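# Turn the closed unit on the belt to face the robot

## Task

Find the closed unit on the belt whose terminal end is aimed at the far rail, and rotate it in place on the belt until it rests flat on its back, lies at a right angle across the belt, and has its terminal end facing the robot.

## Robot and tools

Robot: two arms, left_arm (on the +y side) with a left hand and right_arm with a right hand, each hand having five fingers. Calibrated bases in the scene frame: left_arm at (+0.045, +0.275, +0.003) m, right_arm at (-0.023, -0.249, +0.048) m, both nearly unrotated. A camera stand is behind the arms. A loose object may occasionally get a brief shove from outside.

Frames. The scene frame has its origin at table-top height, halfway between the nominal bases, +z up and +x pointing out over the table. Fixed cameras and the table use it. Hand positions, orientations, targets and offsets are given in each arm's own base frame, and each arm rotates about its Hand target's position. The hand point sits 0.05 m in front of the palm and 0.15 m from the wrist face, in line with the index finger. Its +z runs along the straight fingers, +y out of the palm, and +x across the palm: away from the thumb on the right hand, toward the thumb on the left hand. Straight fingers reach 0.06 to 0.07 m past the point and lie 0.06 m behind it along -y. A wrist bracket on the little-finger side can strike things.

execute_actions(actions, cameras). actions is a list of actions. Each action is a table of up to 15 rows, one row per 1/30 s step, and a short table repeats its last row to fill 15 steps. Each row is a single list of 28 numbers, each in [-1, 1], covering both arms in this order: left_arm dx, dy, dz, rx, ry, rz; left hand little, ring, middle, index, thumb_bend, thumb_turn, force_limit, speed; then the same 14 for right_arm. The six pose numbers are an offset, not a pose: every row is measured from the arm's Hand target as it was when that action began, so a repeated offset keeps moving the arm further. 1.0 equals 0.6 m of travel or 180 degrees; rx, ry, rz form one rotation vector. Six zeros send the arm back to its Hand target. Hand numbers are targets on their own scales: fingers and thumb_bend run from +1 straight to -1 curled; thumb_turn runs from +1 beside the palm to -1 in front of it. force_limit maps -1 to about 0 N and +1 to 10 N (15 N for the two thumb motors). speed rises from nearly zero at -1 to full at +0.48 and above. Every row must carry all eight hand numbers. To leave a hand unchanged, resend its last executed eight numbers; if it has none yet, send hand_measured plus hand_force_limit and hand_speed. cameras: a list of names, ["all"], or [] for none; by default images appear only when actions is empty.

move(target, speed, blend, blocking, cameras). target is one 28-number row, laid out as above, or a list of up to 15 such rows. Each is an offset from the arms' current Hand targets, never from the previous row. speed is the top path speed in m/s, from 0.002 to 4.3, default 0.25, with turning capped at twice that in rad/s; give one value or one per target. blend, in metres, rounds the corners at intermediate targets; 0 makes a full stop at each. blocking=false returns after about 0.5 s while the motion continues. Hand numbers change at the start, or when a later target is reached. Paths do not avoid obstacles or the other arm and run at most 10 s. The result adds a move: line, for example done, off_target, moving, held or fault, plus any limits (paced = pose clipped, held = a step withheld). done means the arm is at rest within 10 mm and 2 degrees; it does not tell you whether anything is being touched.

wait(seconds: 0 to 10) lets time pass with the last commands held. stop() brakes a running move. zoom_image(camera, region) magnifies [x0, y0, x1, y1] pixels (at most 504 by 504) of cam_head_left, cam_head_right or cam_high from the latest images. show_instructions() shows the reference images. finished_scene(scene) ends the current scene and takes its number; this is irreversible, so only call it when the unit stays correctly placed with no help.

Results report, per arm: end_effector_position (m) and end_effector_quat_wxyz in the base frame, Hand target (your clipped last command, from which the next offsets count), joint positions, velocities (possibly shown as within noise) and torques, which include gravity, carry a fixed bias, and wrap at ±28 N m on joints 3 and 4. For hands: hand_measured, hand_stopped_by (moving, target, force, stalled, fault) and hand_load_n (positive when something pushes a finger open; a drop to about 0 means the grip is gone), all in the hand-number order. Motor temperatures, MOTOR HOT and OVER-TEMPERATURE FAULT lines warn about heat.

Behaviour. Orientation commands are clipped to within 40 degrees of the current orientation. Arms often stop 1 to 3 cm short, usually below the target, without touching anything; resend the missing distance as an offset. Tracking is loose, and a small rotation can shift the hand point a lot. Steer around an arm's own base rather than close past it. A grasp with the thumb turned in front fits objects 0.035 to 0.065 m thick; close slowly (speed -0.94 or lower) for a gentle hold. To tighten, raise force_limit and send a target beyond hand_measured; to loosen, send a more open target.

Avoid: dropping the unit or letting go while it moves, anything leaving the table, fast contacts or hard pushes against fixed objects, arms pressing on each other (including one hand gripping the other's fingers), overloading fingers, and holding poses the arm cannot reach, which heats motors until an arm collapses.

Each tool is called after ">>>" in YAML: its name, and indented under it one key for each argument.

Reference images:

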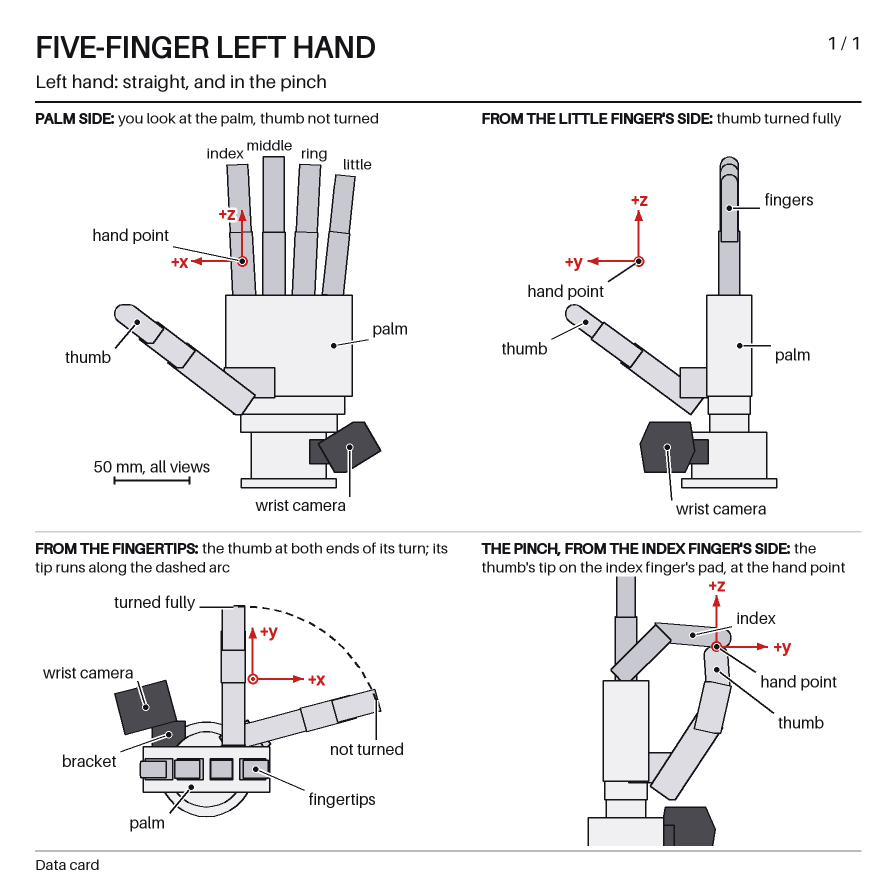

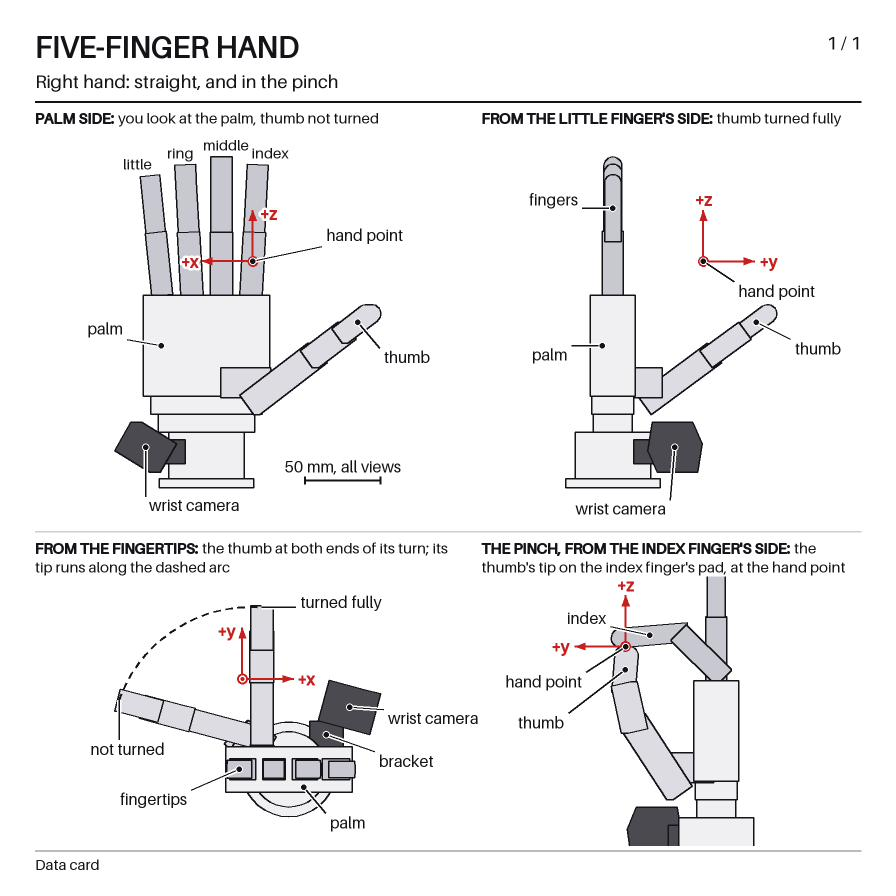

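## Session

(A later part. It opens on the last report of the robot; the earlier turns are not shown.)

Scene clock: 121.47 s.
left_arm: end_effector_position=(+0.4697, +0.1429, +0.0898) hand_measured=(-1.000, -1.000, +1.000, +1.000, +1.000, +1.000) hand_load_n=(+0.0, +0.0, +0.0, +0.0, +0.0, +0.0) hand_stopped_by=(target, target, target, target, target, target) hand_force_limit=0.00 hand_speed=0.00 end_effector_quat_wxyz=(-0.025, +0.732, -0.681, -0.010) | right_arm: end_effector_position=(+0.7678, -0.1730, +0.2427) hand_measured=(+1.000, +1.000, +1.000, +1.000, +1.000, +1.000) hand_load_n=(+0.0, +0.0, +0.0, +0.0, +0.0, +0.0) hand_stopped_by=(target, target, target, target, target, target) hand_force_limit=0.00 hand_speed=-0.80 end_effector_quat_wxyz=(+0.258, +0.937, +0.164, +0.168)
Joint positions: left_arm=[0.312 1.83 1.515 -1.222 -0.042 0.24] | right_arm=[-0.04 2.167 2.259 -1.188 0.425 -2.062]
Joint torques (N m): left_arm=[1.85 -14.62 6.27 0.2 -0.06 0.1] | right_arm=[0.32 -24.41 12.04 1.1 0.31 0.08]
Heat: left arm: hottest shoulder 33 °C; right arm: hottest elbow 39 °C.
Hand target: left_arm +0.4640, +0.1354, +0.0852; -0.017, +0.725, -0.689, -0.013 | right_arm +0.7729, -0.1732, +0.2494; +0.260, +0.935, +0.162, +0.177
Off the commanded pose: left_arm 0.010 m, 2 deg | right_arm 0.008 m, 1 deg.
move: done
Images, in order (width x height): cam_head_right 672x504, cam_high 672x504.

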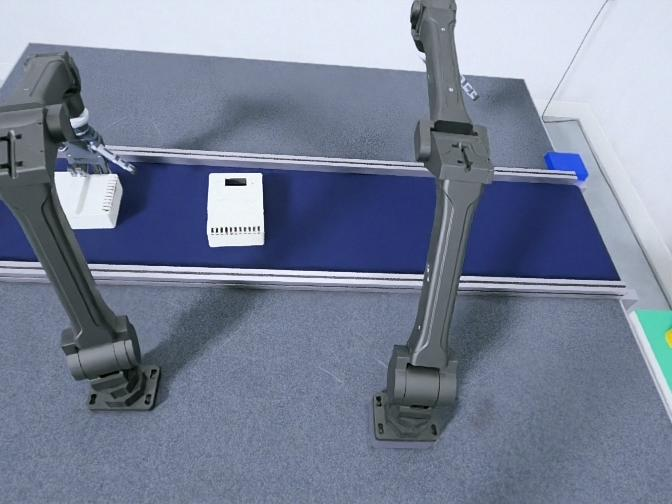

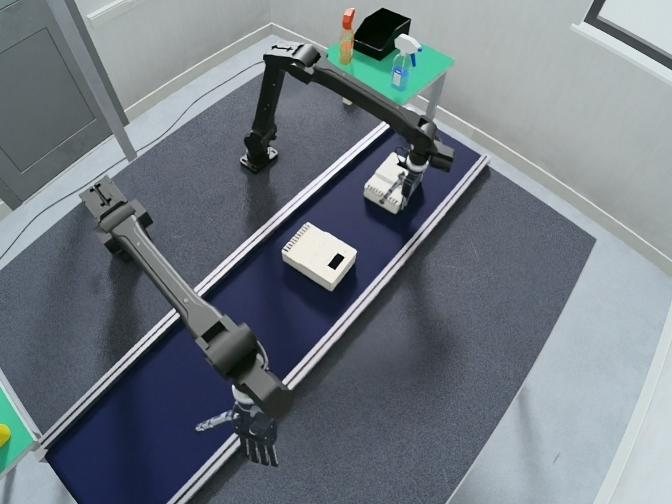

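>>> move:
  target:
    - [-0.11,0.0,0,0,0,-0.1,-1,-1,1,1,1,1,0,0, 0,0,0,0,0,0,1,1,1,1,1,1,0,-0.8]
  speed: [0.06]
  cameras: ["cam_head_right","cam_high"]

>>> zoom_image:
  camera: "cam_high"
  region: [310, 100, 490, 240]

>>> zoom_image:
  camera: "cam_head_right"
  region: [20, 110, 180, 270]

Scene clock: 129.63 s.
left_arm: end_effector_position=(+0.4036, +0.1398, +0.0887) hand_measured=(-1.000, -1.000, +1.000, +1.000, +1.000, +1.000) hand_load_n=(+0.0, +0.0, +0.0, +0.0, +0.0, +0.0) hand_stopped_by=(target, target, target, target, target, target) hand_force_limit=0.00 hand_speed=0.00 end_effector_quat_wxyz=(+0.024, -0.615, +0.788, +0.008) | right_arm: end_effector_position=(+0.7678, -0.1730, +0.2427) hand_measured=(+1.000, +1.000, +1.000, +1.000, +1.000, +1.000) hand_load_n=(+0.0, +0.0, +0.0, +0.0, +0.0, +0.0) hand_stopped_by=(target, target, target, target, target, target) hand_force_limit=0.00 hand_speed=-0.80 end_effector_quat_wxyz=(+0.258, +0.937, +0.164, +0.168)
Joint positions: left_arm=[0.307 1.675 1.296 -1.152 -0.032 0.553] | right_arm=[-0.04 2.167 2.259 -1.188 0.425 -2.062]
Joint torques (N m): left_arm=[2.08 -12.45 6.23 0.29 -0.16 0.09] | right_arm=[0.56 -23.65 12.11 1.18 0.35 0.06]
Heat: left arm: hottest shoulder 33 °C; right arm: hottest elbow 39 °C.
Hand target: left_arm +0.3981, +0.1354, +0.0853; +0.019, -0.608, +0.793, +0.011 | right_arm +0.7729, -0.1732, +0.2494; +0.260, +0.935, +0.162, +0.177
Off the commanded pose: left_arm 0.008 m, 1 deg | right_arm 0.008 m, 1 deg.
move: done
Images, in order (width x height): cam_head_right 672x504, cam_high 672x504.

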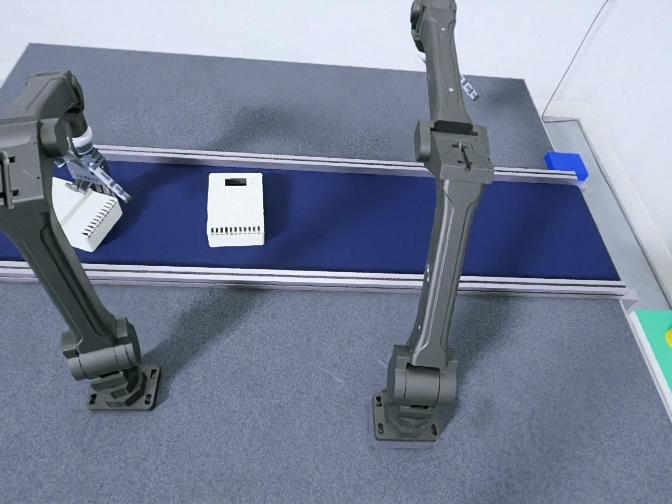

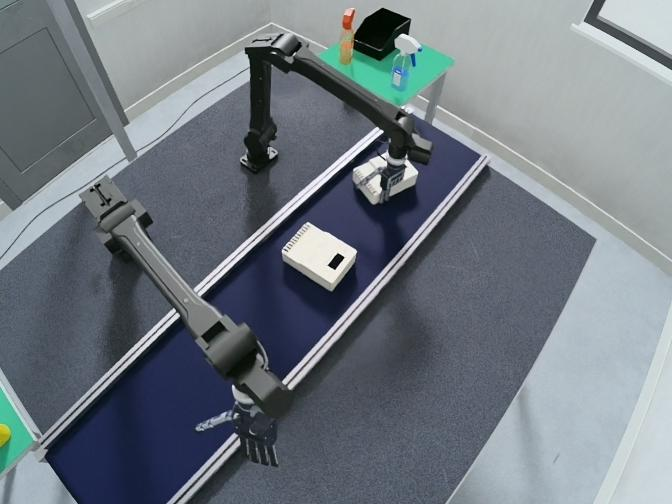

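Scaled by 2.800 from the camera's 672x504 image, which has a finer 960x720 frame.

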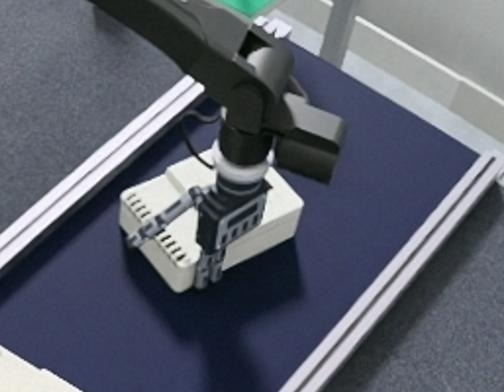

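Scaled by 3.150 from the camera's 672x504 image, which has a finer 960x720 frame.

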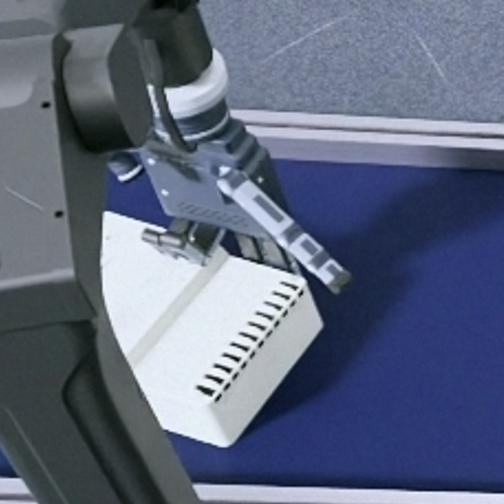

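>>> move:
  target:
    - [0.06,-0.02,0,0,0,0,-1,-1,1,1,1,1,0,0, 0,0,0,0,0,0,1,1,1,1,1,1,0,-0.8]
    - [0.06,-0.02,0.25,0,0,0,-1,-1,1,1,1,1,0,0, 0,0,0,0,0,0,1,1,1,1,1,1,0,-0.8]
    - [-0.183,0.306,0.25,0,0,-0.028,-1,-1,1,1,1,1,0,0, 0,0,0,0,0,0,1,1,1,1,1,1,0,-0.8]
    - [-0.183,0.306,0.1,0,0,-0.028,-1,-1,1,1,1,1,0,0, 0,0,0,0,0,0,1,1,1,1,1,1,0,-0.8]
  blend: [0.005,0.02,0.01,0]
  speed: [0.1,0.25,0.3,0.15]
  cameras: ["cam_head_left","cam_head_right","cam_high"]

>>> zoom_image:
  camera: "cam_high"
  region: [310, 100, 490, 240]

>>> zoom_image:
  camera: "cam_head_right"
  region: [0, 110, 160, 270]

Scene clock: 145.07 s.
left_arm: end_effector_position=(+0.2854, +0.3219, +0.1556) hand_measured=(-1.000, -1.000, +1.000, +1.000, +1.000, +1.000) hand_load_n=(+0.0, +0.0, +0.0, +0.0, +0.0, +0.0) hand_stopped_by=(target, target, target, target, target, target) hand_force_limit=0.00 hand_speed=0.00 end_effector_quat_wxyz=(+0.027, -0.580, +0.814, +0.012) | right_arm: end_effector_position=(+0.7678, -0.1730, +0.2427) hand_measured=(+1.000, +1.000, +1.000, +1.000, +1.000, +1.000) hand_load_n=(+0.0, +0.0, +0.0, +0.0, +0.0, +0.0) hand_stopped_by=(target, target, target, target, target, target) hand_force_limit=0.00 hand_speed=-0.80 end_effector_quat_wxyz=(+0.258, +0.937, +0.164, +0.168)
Joint positions: left_arm=[0.749 1.585 1.368 -1.296 -0.016 1.082] | right_arm=[-0.04 2.167 2.259 -1.188 0.425 -2.062]
Joint torques (N m): left_arm=[1.85 -10.05 7.2 0.64 -0.09 0.1] | right_arm=[0.85 -23.18 11.9 1.17 0.35 0.08]
Heat: left arm: hottest waist 32 °C; right arm: hottest elbow 39 °C.
Hand target: left_arm +0.2882, +0.3189, +0.1453; +0.019, -0.573, +0.819, +0.010 | right_arm +0.7729, -0.1732, +0.2494; +0.260, +0.935, +0.162, +0.177
Off the commanded pose: left_arm 0.011 m, 1 deg | right_arm 0.008 m, 1 deg.
move: off_target (left_arm)

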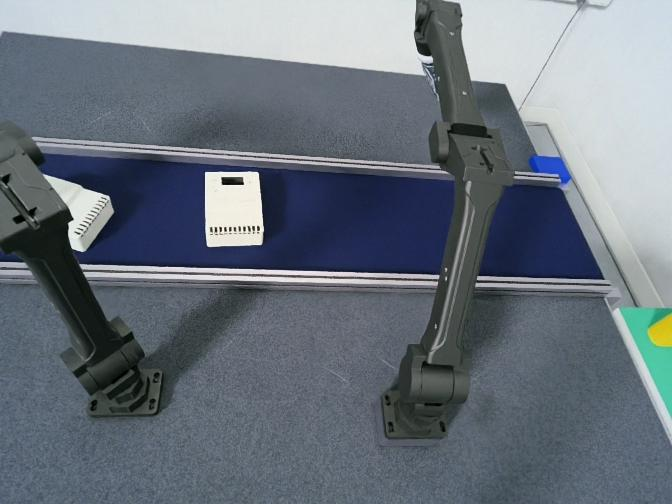

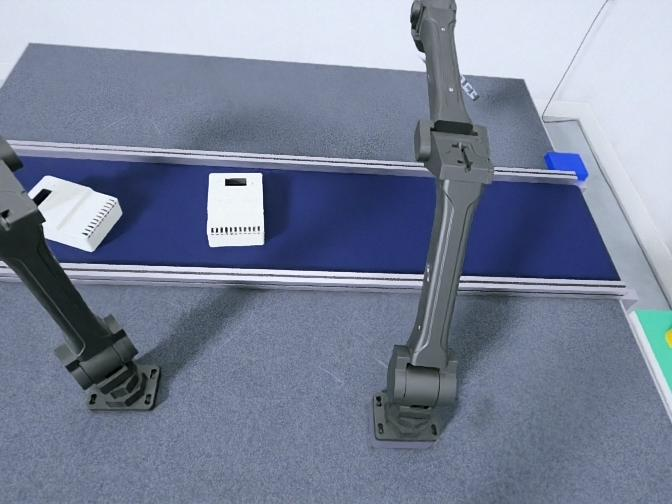

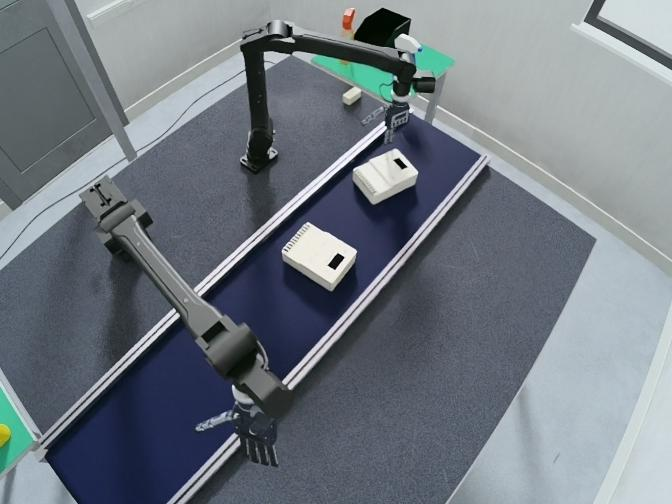

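Scaled by 2.800 from the camera's 672x504 image, which has a finer 960x720 frame.

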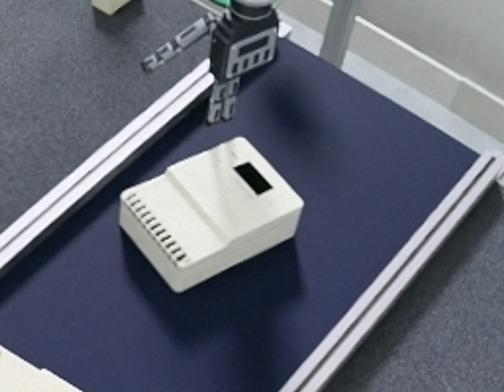

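Scaled by 3.150 from the camera's 672x504 image, which has a finer 960x720 frame.

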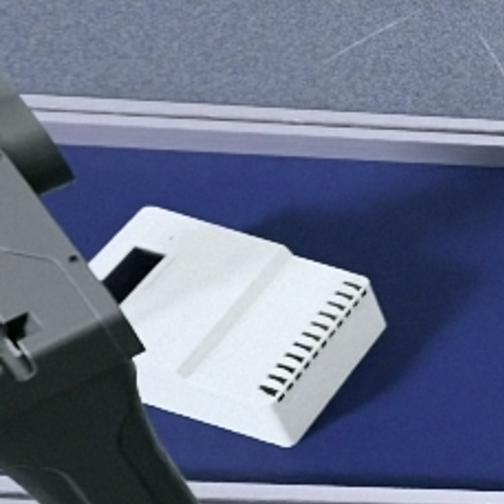

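>>> move:
  target:
    - [-0.018,0,0,0,0,0,-1,-1,1,1,1,1,0,0, 0,0,0,0,0,0,1,1,1,1,1,1,0,-0.8]
    - [-0.018,0.0,-0.08,0,0,0,-1,-1,1,1,1,1,0,0, 0,0,0,0,0,0,1,1,1,1,1,1,0,-0.8]
  blend: [0.005,0]
  speed: [0.1,0.12]
  cameras: ["cam_head_left","cam_head_right","cam_high"]

>>> zoom_image:
  camera: "cam_high"
  region: [310, 100, 490, 240]

Scene clock: 156.43 s.
left_arm: end_effector_position=(+0.2808, +0.3186, +0.1084) hand_measured=(-1.000, -1.000, +1.000, +1.000, +1.000, +1.000) hand_load_n=(+0.0, +0.0, +0.0, +0.0, +0.0, +0.0) hand_stopped_by=(target, target, target, target, target, target) hand_force_limit=0.00 hand_speed=0.00 end_effector_quat_wxyz=(+0.029, -0.574, +0.818, +0.012) | right_arm: end_effector_position=(+0.7678, -0.1730, +0.2427) hand_measured=(+1.000, +1.000, +1.000, +1.000, +1.000, +1.000) hand_load_n=(+0.0, +0.0, +0.0, +0.0, +0.0, +0.0) hand_stopped_by=(target, target, target, target, target, target) hand_force_limit=0.00 hand_speed=-0.80 end_effector_quat_wxyz=(+0.258, +0.937, +0.164, +0.168)
Joint positions: left_arm=[0.749 1.602 1.259 -1.168 -0.016 1.098] | right_arm=[-0.04 2.167 2.259 -1.188 0.425 -2.062]
Joint torques (N m): left_arm=[2.9 -9.93 6.84 0.64 -0.07 0.08] | right_arm=[0.79 -24 12.12 0.92 0.4 0.06]
Motor temperatures (°C): left_arm=[32 32 32 26 27 22] | right_arm=[28 35 40 29 26 23]
Heat: left arm: hottest waist 32 °C; right arm: hottest elbow 40 °C.
Hand target: left_arm +0.2774, +0.3189, +0.0972; +0.019, -0.573, +0.820, +0.010 | right_arm +0.7729, -0.1732, +0.2494; +0.260, +0.935, +0.162, +0.177
Off the commanded pose: left_arm 0.012 m, 1 deg | right_arm 0.008 m, 1 deg.
move: off_target (left_arm)

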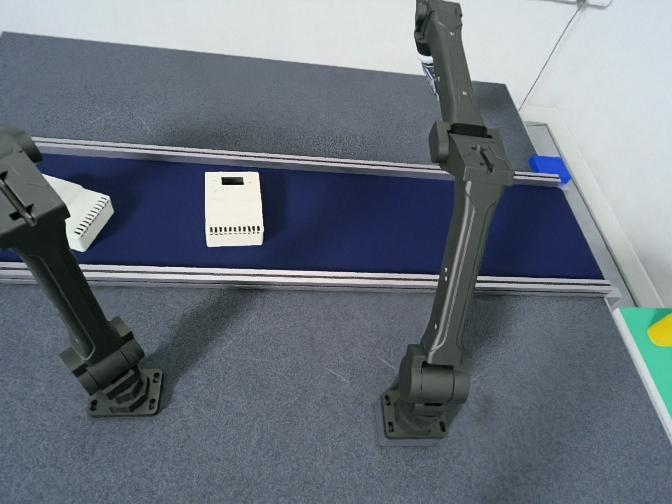

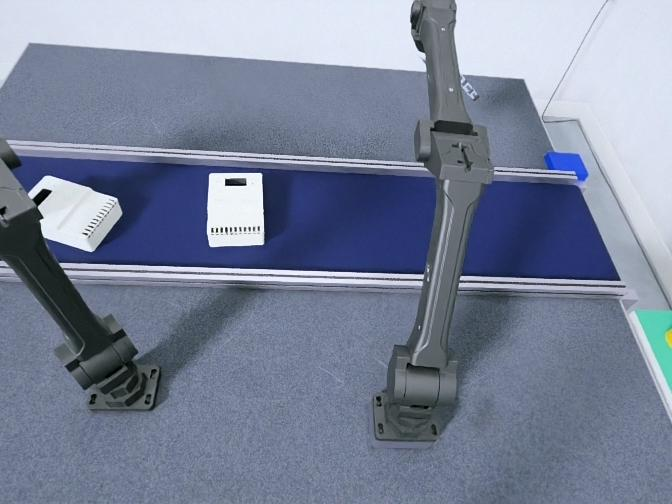

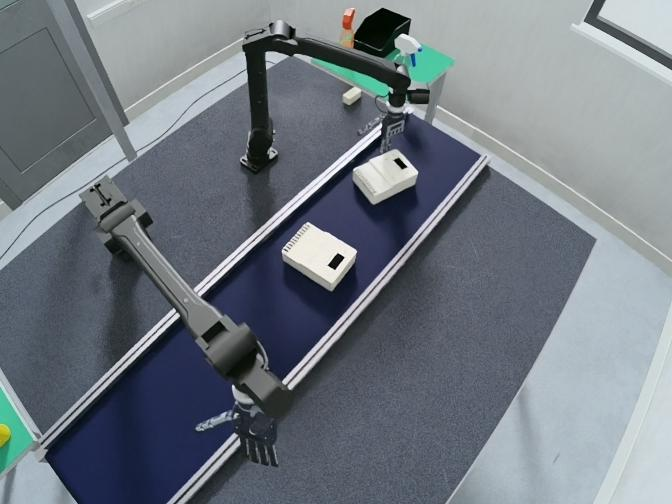

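Scaled by 2.800 from the camera's 672x504 image, which has a finer 960x720 frame.

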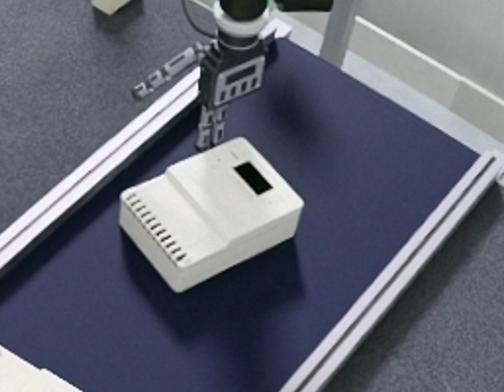

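>>> move:
  target:
    - [0.186,0.027,0,0,0,-0.139,-1,-1,1,1,1,1,0,0, 0,0,0,0,0,0,1,1,1,1,1,1,0,-0.8]
  speed: [0.06]
  cameras: ["cam_head_right","cam_high"]

>>> zoom_image:
  camera: "cam_high"
  region: [310, 100, 490, 240]

>>> zoom_image:
  camera: "cam_head_right"
  region: [0, 110, 160, 270]

Scene clock: 164.27 s.
left_arm: end_effector_position=(+0.3692, +0.3317, +0.0943) hand_measured=(-1.000, -1.000, +1.000, +1.000, +1.000, +1.000) hand_load_n=(+0.0, +0.0, +0.0, +0.0, +0.0, +0.0) hand_stopped_by=(target, target, target, target, target, target) hand_force_limit=0.00 hand_speed=0.00 end_effector_quat_wxyz=(+0.013, -0.393, +0.920, +0.007) | right_arm: end_effector_position=(+0.7678, -0.1730, +0.2427) hand_measured=(+1.000, +1.000, +1.000, +1.000, +1.000, +1.000) hand_load_n=(+0.0, +0.0, +0.0, +0.0, +0.0, +0.0) hand_stopped_by=(target, target, target, target, target, target) hand_force_limit=0.00 hand_speed=-0.80 end_effector_quat_wxyz=(+0.258, +0.937, +0.164, +0.168)
Joint positions: left_arm=[0.622 1.778 1.447 -1.212 -0.008 1.385] | right_arm=[-0.04 2.167 2.259 -1.188 0.425 -2.062]
Joint torques (N m): left_arm=[1.44 -11.93 11.58 0.02 0.09 0.07] | right_arm=[1.2 -23.53 12.08 1.01 0.33 0.05]
Heat: left arm: hottest waist 32 °C; right arm: hottest elbow 40 °C.
Hand target: left_arm +0.3891, +0.3351, +0.0972; +0.021, -0.382, +0.924, +0.005 | right_arm +0.7729, -0.1732, +0.2494; +0.260, +0.935, +0.162, +0.177
Off the commanded pose: left_arm 0.020 m, 2 deg | right_arm 0.008 m, 1 deg.
move: off_target (left_arm)
Images, in order (width x height): cam_head_right 672x504, cam_high 672x504.

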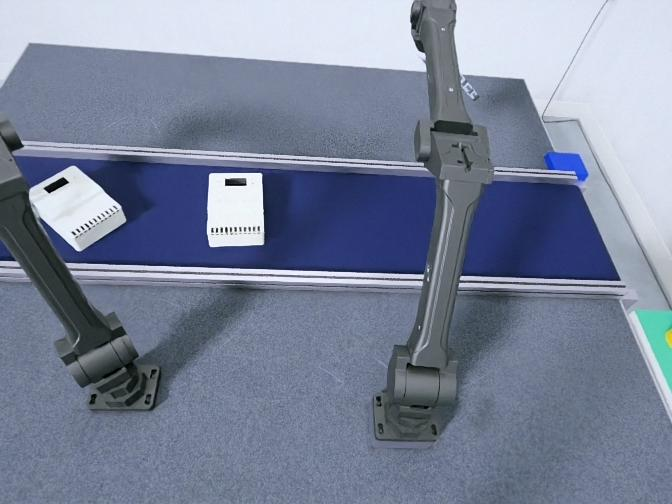

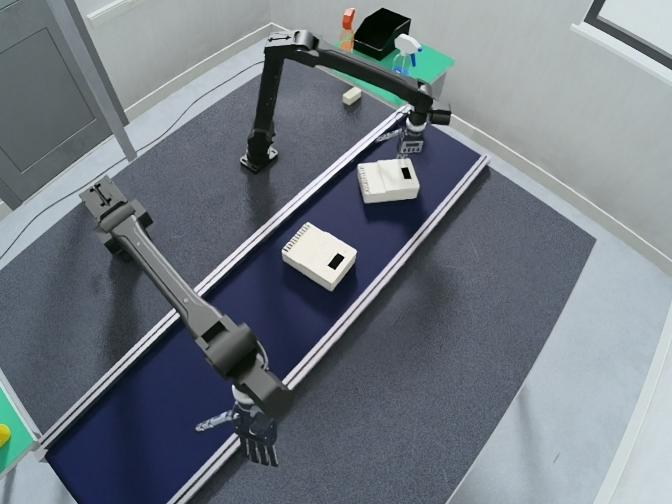

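Scaled by 2.800 from the camera's 672x504 image, which has a finer 960x720 frame.

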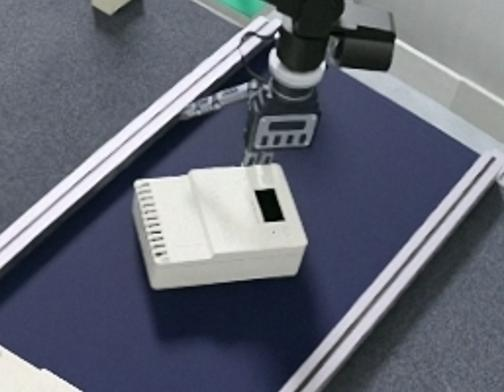

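Scaled by 3.150 from the camera's 672x504 image, which has a finer 960x720 frame.

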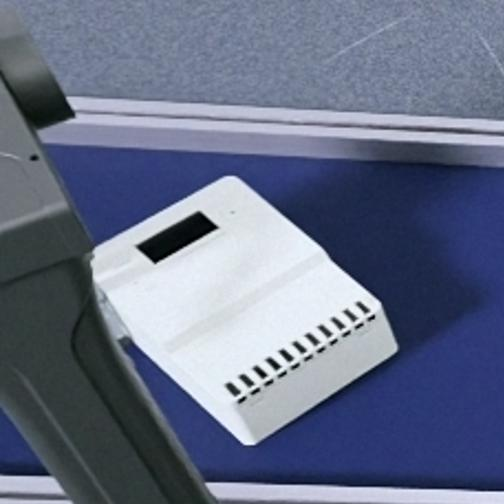

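>>> move:
  target:
    - [0.13,-0.007,0,0,0,-0.133,-1,-1,1,1,1,1,0,0, 0,0,0,0,0,0,1,1,1,1,1,1,0,-0.8]
  speed: [0.06]
  cameras: ["cam_head_right","cam_high"]

>>> zoom_image:
  camera: "cam_high"
  region: [310, 100, 490, 240]

>>> zoom_image:
  camera: "cam_head_right"
  region: [0, 110, 160, 270]

Scene clock: 175.50 s.
left_arm: end_effector_position=(+0.4470, +0.3316, +0.0960) hand_measured=(-1.000, -1.000, +1.000, +1.000, +1.000, +1.000) hand_load_n=(+0.0, +0.0, +0.0, +0.0, +0.0, +0.0) hand_stopped_by=(target, target, target, target, target, target) hand_force_limit=0.00 hand_speed=0.00 end_effector_quat_wxyz=(+0.015, -0.194, +0.981, +0.003) | right_arm: end_effector_position=(+0.7678, -0.1730, +0.2427) hand_measured=(+1.000, +1.000, +1.000, +1.000, +1.000, +1.000) hand_load_n=(+0.0, +0.0, +0.0, +0.0, +0.0, +0.0) hand_stopped_by=(target, target, target, target, target, target) hand_force_limit=0.00 hand_speed=-0.80 end_effector_quat_wxyz=(+0.258, +0.937, +0.164, +0.168)
Joint positions: left_arm=[0.526 1.876 1.595 -1.259 0.005 1.706] | right_arm=[-0.04 2.167 2.259 -1.188 0.425 -2.062]
Joint torques (N m): left_arm=[1.32 -13.33 11.71 -0.03 0.1 0.08] | right_arm=[1.9 -24.29 11.97 1.16 0.41 0.12]
Heat: left arm: hottest elbow 33 °C; right arm: hottest elbow 40 °C.
Hand target: left_arm +0.4670, +0.3310, +0.0974; +0.021, -0.182, +0.983, +0.001 | right_arm +0.7729, -0.1732, +0.2494; +0.260, +0.935, +0.162, +0.177
Off the commanded pose: left_arm 0.020 m, 2 deg | right_arm 0.008 m, 1 deg.
move: off_target (left_arm)
Images, in order (width x height): cam_head_right 672x504, cam_high 672x504.

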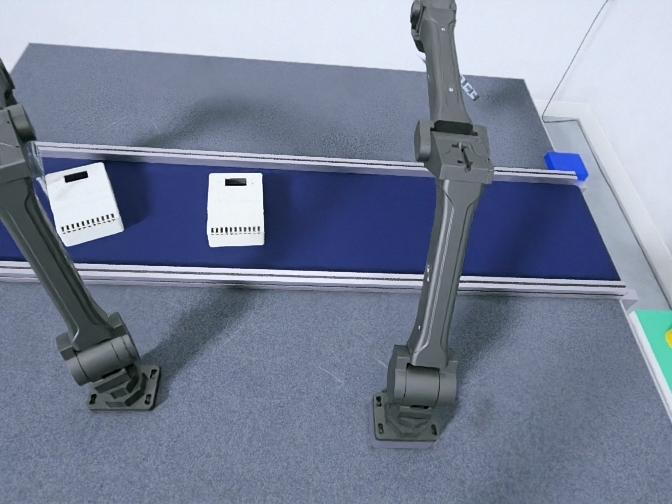

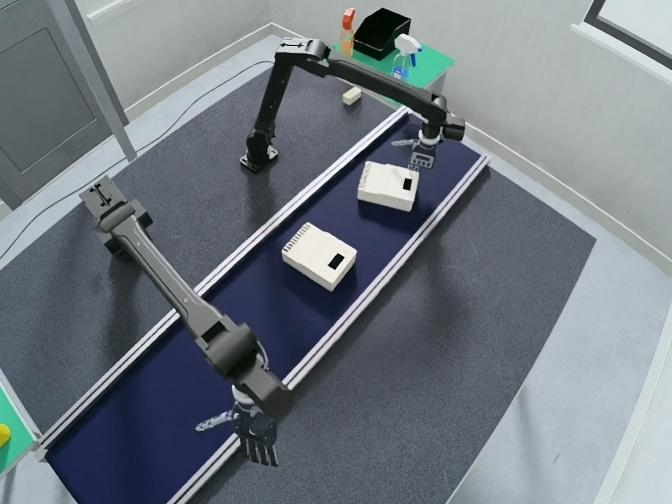

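Scaled by 2.800 from the camera's 672x504 image, which has a finer 960x720 frame.

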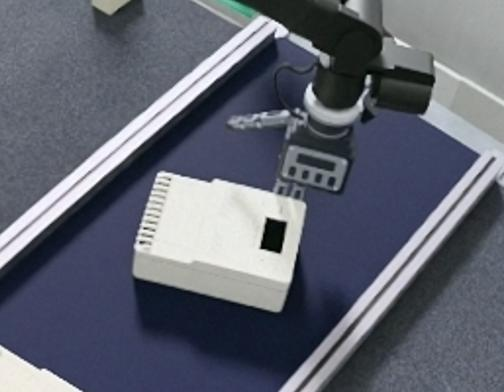

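Scaled by 3.150 from the camera's 672x504 image, which has a finer 960x720 frame.

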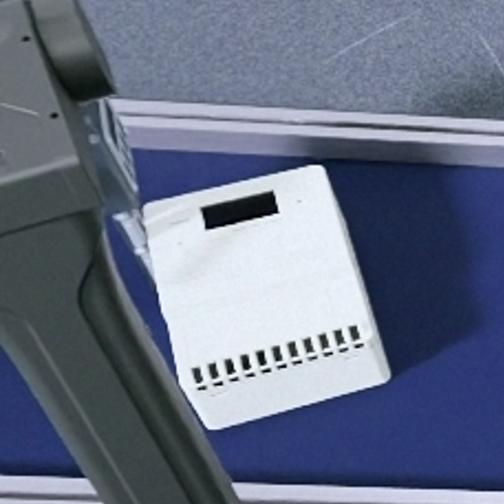

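>>> move:
  target:
    - [0.07,-0.09,0,0,0,-0.083,-1,-1,1,1,1,1,0,0, 0,0,0,0,0,0,1,1,1,1,1,1,0,-0.8]
  speed: [0.06]
  cameras: ["cam_head_right","cam_high"]

>>> zoom_image:
  camera: "cam_high"
  region: [310, 100, 490, 240]

>>> zoom_image:
  camera: "cam_head_right"
  region: [0, 110, 160, 270]

Scene clock: 184.73 s.
left_arm: end_effector_position=(+0.4910, +0.2819, +0.0960) hand_measured=(-1.000, -1.000, +1.000, +1.000, +1.000, +1.000) hand_load_n=(+0.0, +0.0, +0.0, -0.5, +0.0, +0.0) hand_stopped_by=(target, target, target, target, target, target) hand_force_limit=0.00 hand_speed=0.00 end_effector_quat_wxyz=(+0.016, -0.063, +0.998, +0.001) | right_arm: end_effector_position=(+0.7678, -0.1730, +0.2427) hand_measured=(+1.000, +1.000, +1.000, +1.000, +1.000, +1.000) hand_load_n=(+0.0, +0.0, +0.0, +0.0, +0.0, +0.0) hand_stopped_by=(target, target, target, target, target, target) hand_force_limit=0.00 hand_speed=-0.80 end_effector_quat_wxyz=(+0.258, +0.937, +0.164, +0.168)
Joint positions: left_arm=[0.408 1.876 1.595 -1.259 0.009 1.852] | right_arm=[-0.04 2.167 2.259 -1.188 0.425 -2.062]
Joint torques (N m): left_arm=[1.44 -13.51 11.22 -0.02 0.15 0.03] | right_arm=[0.5 -24.35 11.78 1.06 0.32 0.07]
Heat: left arm: hottest elbow 36 °C; right arm: hottest elbow 40 °C.
Hand target: left_arm +0.5090, +0.2771, +0.0974; +0.021, -0.052, +0.998, -0.002 | right_arm +0.7729, -0.1732, +0.2494; +0.260, +0.935, +0.162, +0.177
Off the commanded pose: left_arm 0.019 m, 1 deg | right_arm 0.008 m, 1 deg.
move: off_target (left_arm)
Images, in order (width x height): cam_head_right 672x504, cam_high 672x504.

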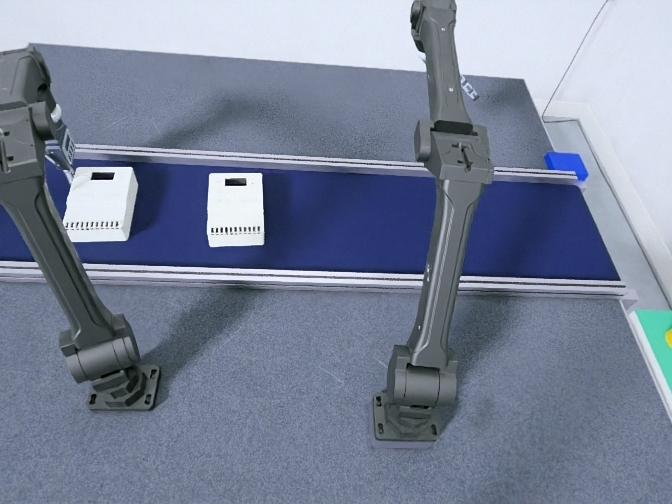

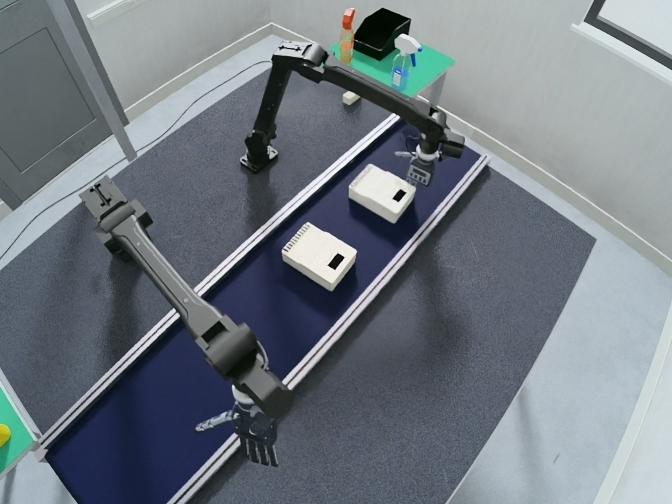

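Scaled by 2.800 from the camera's 672x504 image, which has a finer 960x720 frame.

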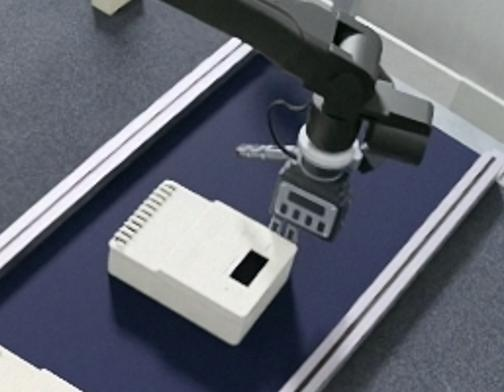

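Scaled by 3.150 from the camera's 672x504 image, which has a finer 960x720 frame.

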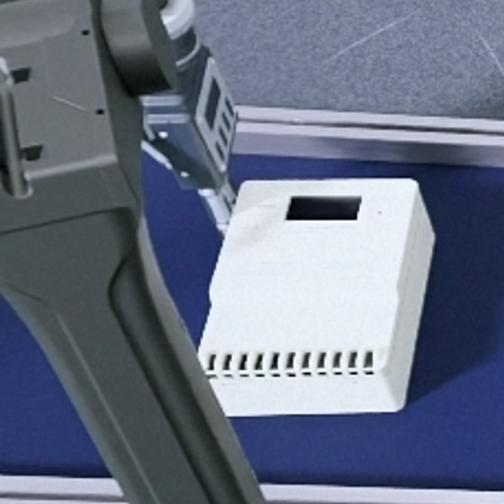

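>>> move:
  target:
    - [0.0,-0.04,0,0,0,-0.02,-1,-1,1,1,1,1,0,0, 0,0,0,0,0,0,1,1,1,1,1,1,0,-0.8]
  speed: [0.05]
  cameras: ["cam_head_left","cam_head_right","cam_high"]

>>> zoom_image:
  camera: "cam_head_right"
  region: [0, 130, 300, 300]

>>> zoom_image:
  camera: "cam_head_right"
  region: [40, 140, 160, 260]

Scene clock: 193.93 s.
left_arm: end_effector_position=(+0.5041, +0.2622, +0.0959) hand_measured=(-1.000, -1.000, +1.000, +1.000, +1.000, +1.000) hand_load_n=(+0.0, +0.0, +0.0, -0.5, +0.0, +0.0) hand_stopped_by=(target, target, target, target, target, target) hand_force_limit=0.00 hand_speed=0.00 end_effector_quat_wxyz=(+0.017, -0.031, +0.999, +0.000) | right_arm: end_effector_position=(+0.7678, -0.1730, +0.2427) hand_measured=(+1.000, +1.000, +1.000, +1.000, +1.000, +1.000) hand_load_n=(+0.5, +0.0, +0.0, +0.0, +0.0, -0.5) hand_stopped_by=(target, target, target, target, target, target) hand_force_limit=0.00 hand_speed=-0.80 end_effector_quat_wxyz=(+0.258, +0.937, +0.164, +0.168)
Joint positions: left_arm=[0.366 1.876 1.595 -1.258 0.011 1.875] | right_arm=[-0.04 2.167 2.259 -1.188 0.425 -2.062]
Joint torques (N m): left_arm=[1.49 -15.62 7.57 0.43 0.13 0.04] | right_arm=[0.97 -23.59 11.99 1.21 0.35 0.07]
Motor temperatures (°C): left_arm=[32 31 37 26 27 22] | right_arm=[28 35 40 29 26 23]
Heat: left arm: hottest elbow 37 °C; right arm: hottest elbow 40 °C.
Hand target: left_arm +0.5090, +0.2530, +0.0973; +0.021, -0.021, +1.000, -0.002 | right_arm +0.7729, -0.1732, +0.2494; +0.260, +0.935, +0.162, +0.177
Off the commanded pose: left_arm 0.010 m, 1 deg | right_arm 0.008 m, 1 deg.
move: done

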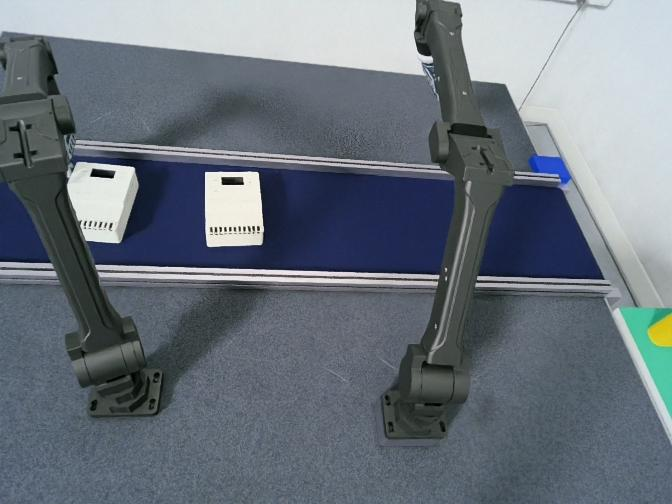

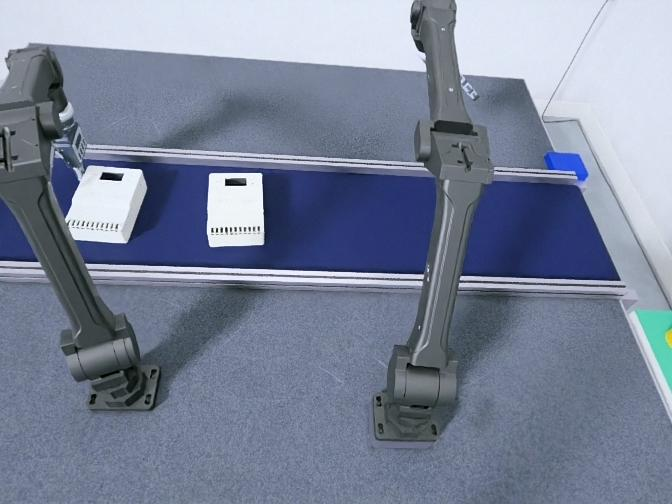

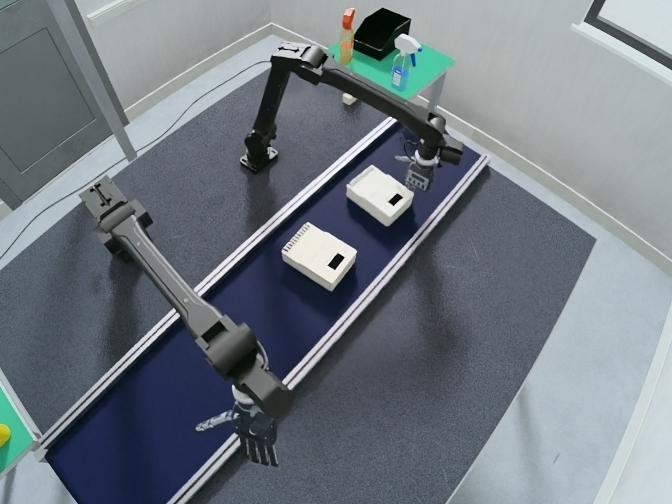

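Scaled by 1.680 from the camera's 672x504 image, which has a finer 960x720 frame.

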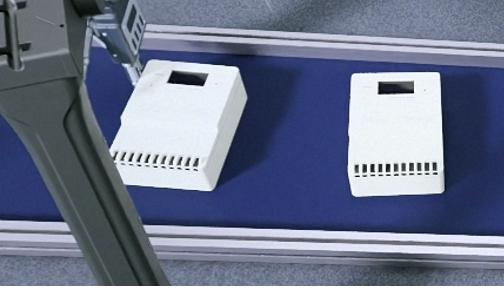

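Scaled by 4.200 from the camera's 672x504 image, which has a finer 960x720 frame.

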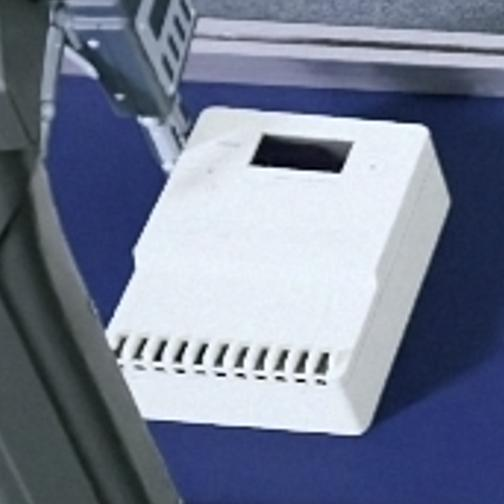

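>>> move:
  target:
    - [-0.01,0.08,0.0,0,0,0,-1,-1,1,1,1,1,0,0, 0,0,0,0,0,0,1,1,1,1,1,1,0,-0.8]
    - [-0.05,0.08,0.25,0,0,0,-1,-1,1,1,1,1,0,0, 0,0,0,0,0,0,1,1,1,1,1,1,0,-0.8]
    - [-0.4,0.0,0.25,0,0,0,-1,-1,1,1,1,1,0,0, 0,0,0,0,0,0,1,1,1,1,1,1,0,-0.8]
  blend: [0.005,0.02,0]
  speed: [0.08,0.2,0.3]
  cameras: ["cam_head_left","cam_head_right","cam_high"]

>>> zoom_image:
  camera: "cam_head_right"
  region: [40, 140, 160, 260]

>>> zoom_image:
  camera: "cam_high"
  region: [310, 100, 490, 240]

Scene clock: 204.00 s.
left_arm: end_effector_position=(+0.2710, +0.2525, +0.2579) hand_measured=(-1.000, -1.000, +1.000, +1.000, +1.000, +1.000) hand_load_n=(+0.0, +0.0, +0.0, +0.0, +0.0, +0.0) hand_stopped_by=(target, target, target, target, target, target) hand_force_limit=0.00 hand_speed=0.00 end_effector_quat_wxyz=(+0.033, -0.025, +0.999, +0.006) | right_arm: end_effector_position=(+0.7678, -0.1730, +0.2427) hand_measured=(+1.000, +1.000, +1.000, +1.000, +1.000, +1.000) hand_load_n=(+0.0, +0.0, -0.5, +0.0, +0.0, +0.0) hand_stopped_by=(target, target, target, target, target, target) hand_force_limit=0.00 hand_speed=-0.80 end_effector_quat_wxyz=(+0.258, +0.937, +0.164, +0.168)
Joint positions: left_arm=[0.581 1.239 1.282 -1.551 0.024 2.101] | right_arm=[-0.04 2.167 2.259 -1.188 0.425 -2.062]
Joint torques (N m): left_arm=[2.78 -5.48 7.24 0.31 -0.07 0.09] | right_arm=[1.26 -24.06 11.67 0.92 0.33 0.17]
Heat: left arm: hottest elbow 36 °C; right arm: hottest elbow 40 °C.
Hand target: left_arm +0.2690, +0.2530, +0.2472; +0.021, -0.021, +1.000, -0.002 | right_arm +0.7729, -0.1732, +0.2494; +0.260, +0.935, +0.162, +0.177
Off the commanded pose: left_arm 0.011 m, 2 deg | right_arm 0.008 m, 1 deg.
joint sent to its limit (left arm) — joint 6 (wrist roll), upper limit. The joint targets still meet the commanded pose.
move: off_target (left_arm)

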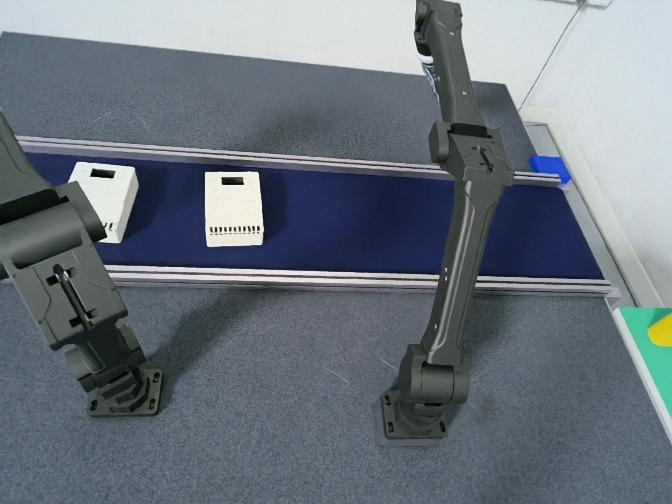

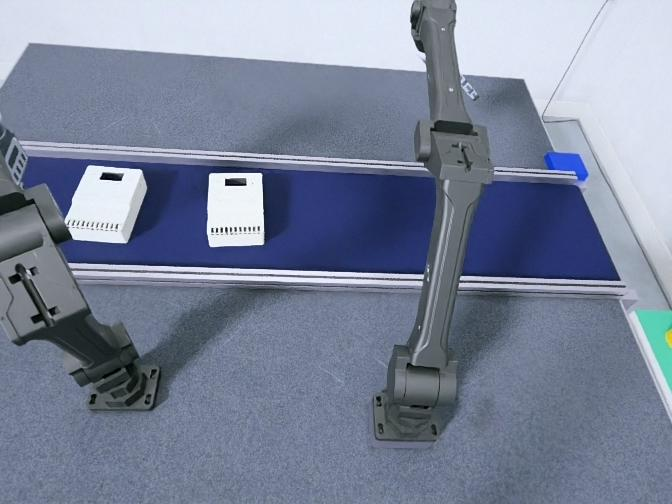

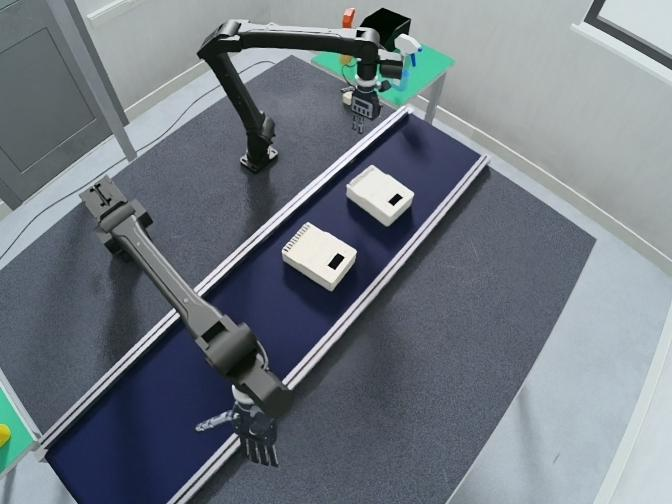

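Scaled by 4.200 from the camera's 672x504 image, which has a finer 960x720 frame.

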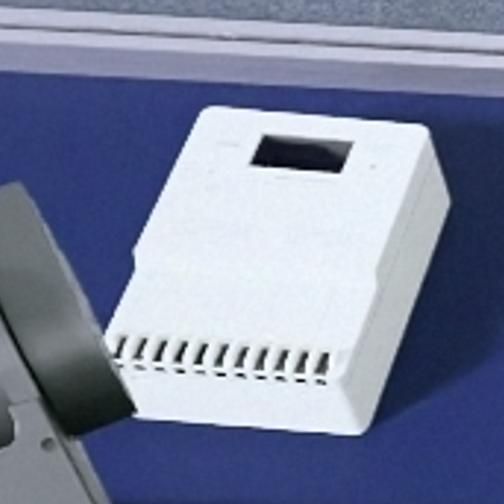

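Scaled by 2.800 from the camera's 672x504 image, which has a finer 960x720 frame.

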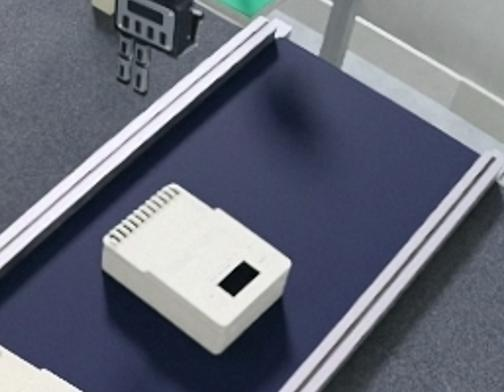

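>>> finished_scene:
  scene: 1

The scene is finished: the task was done.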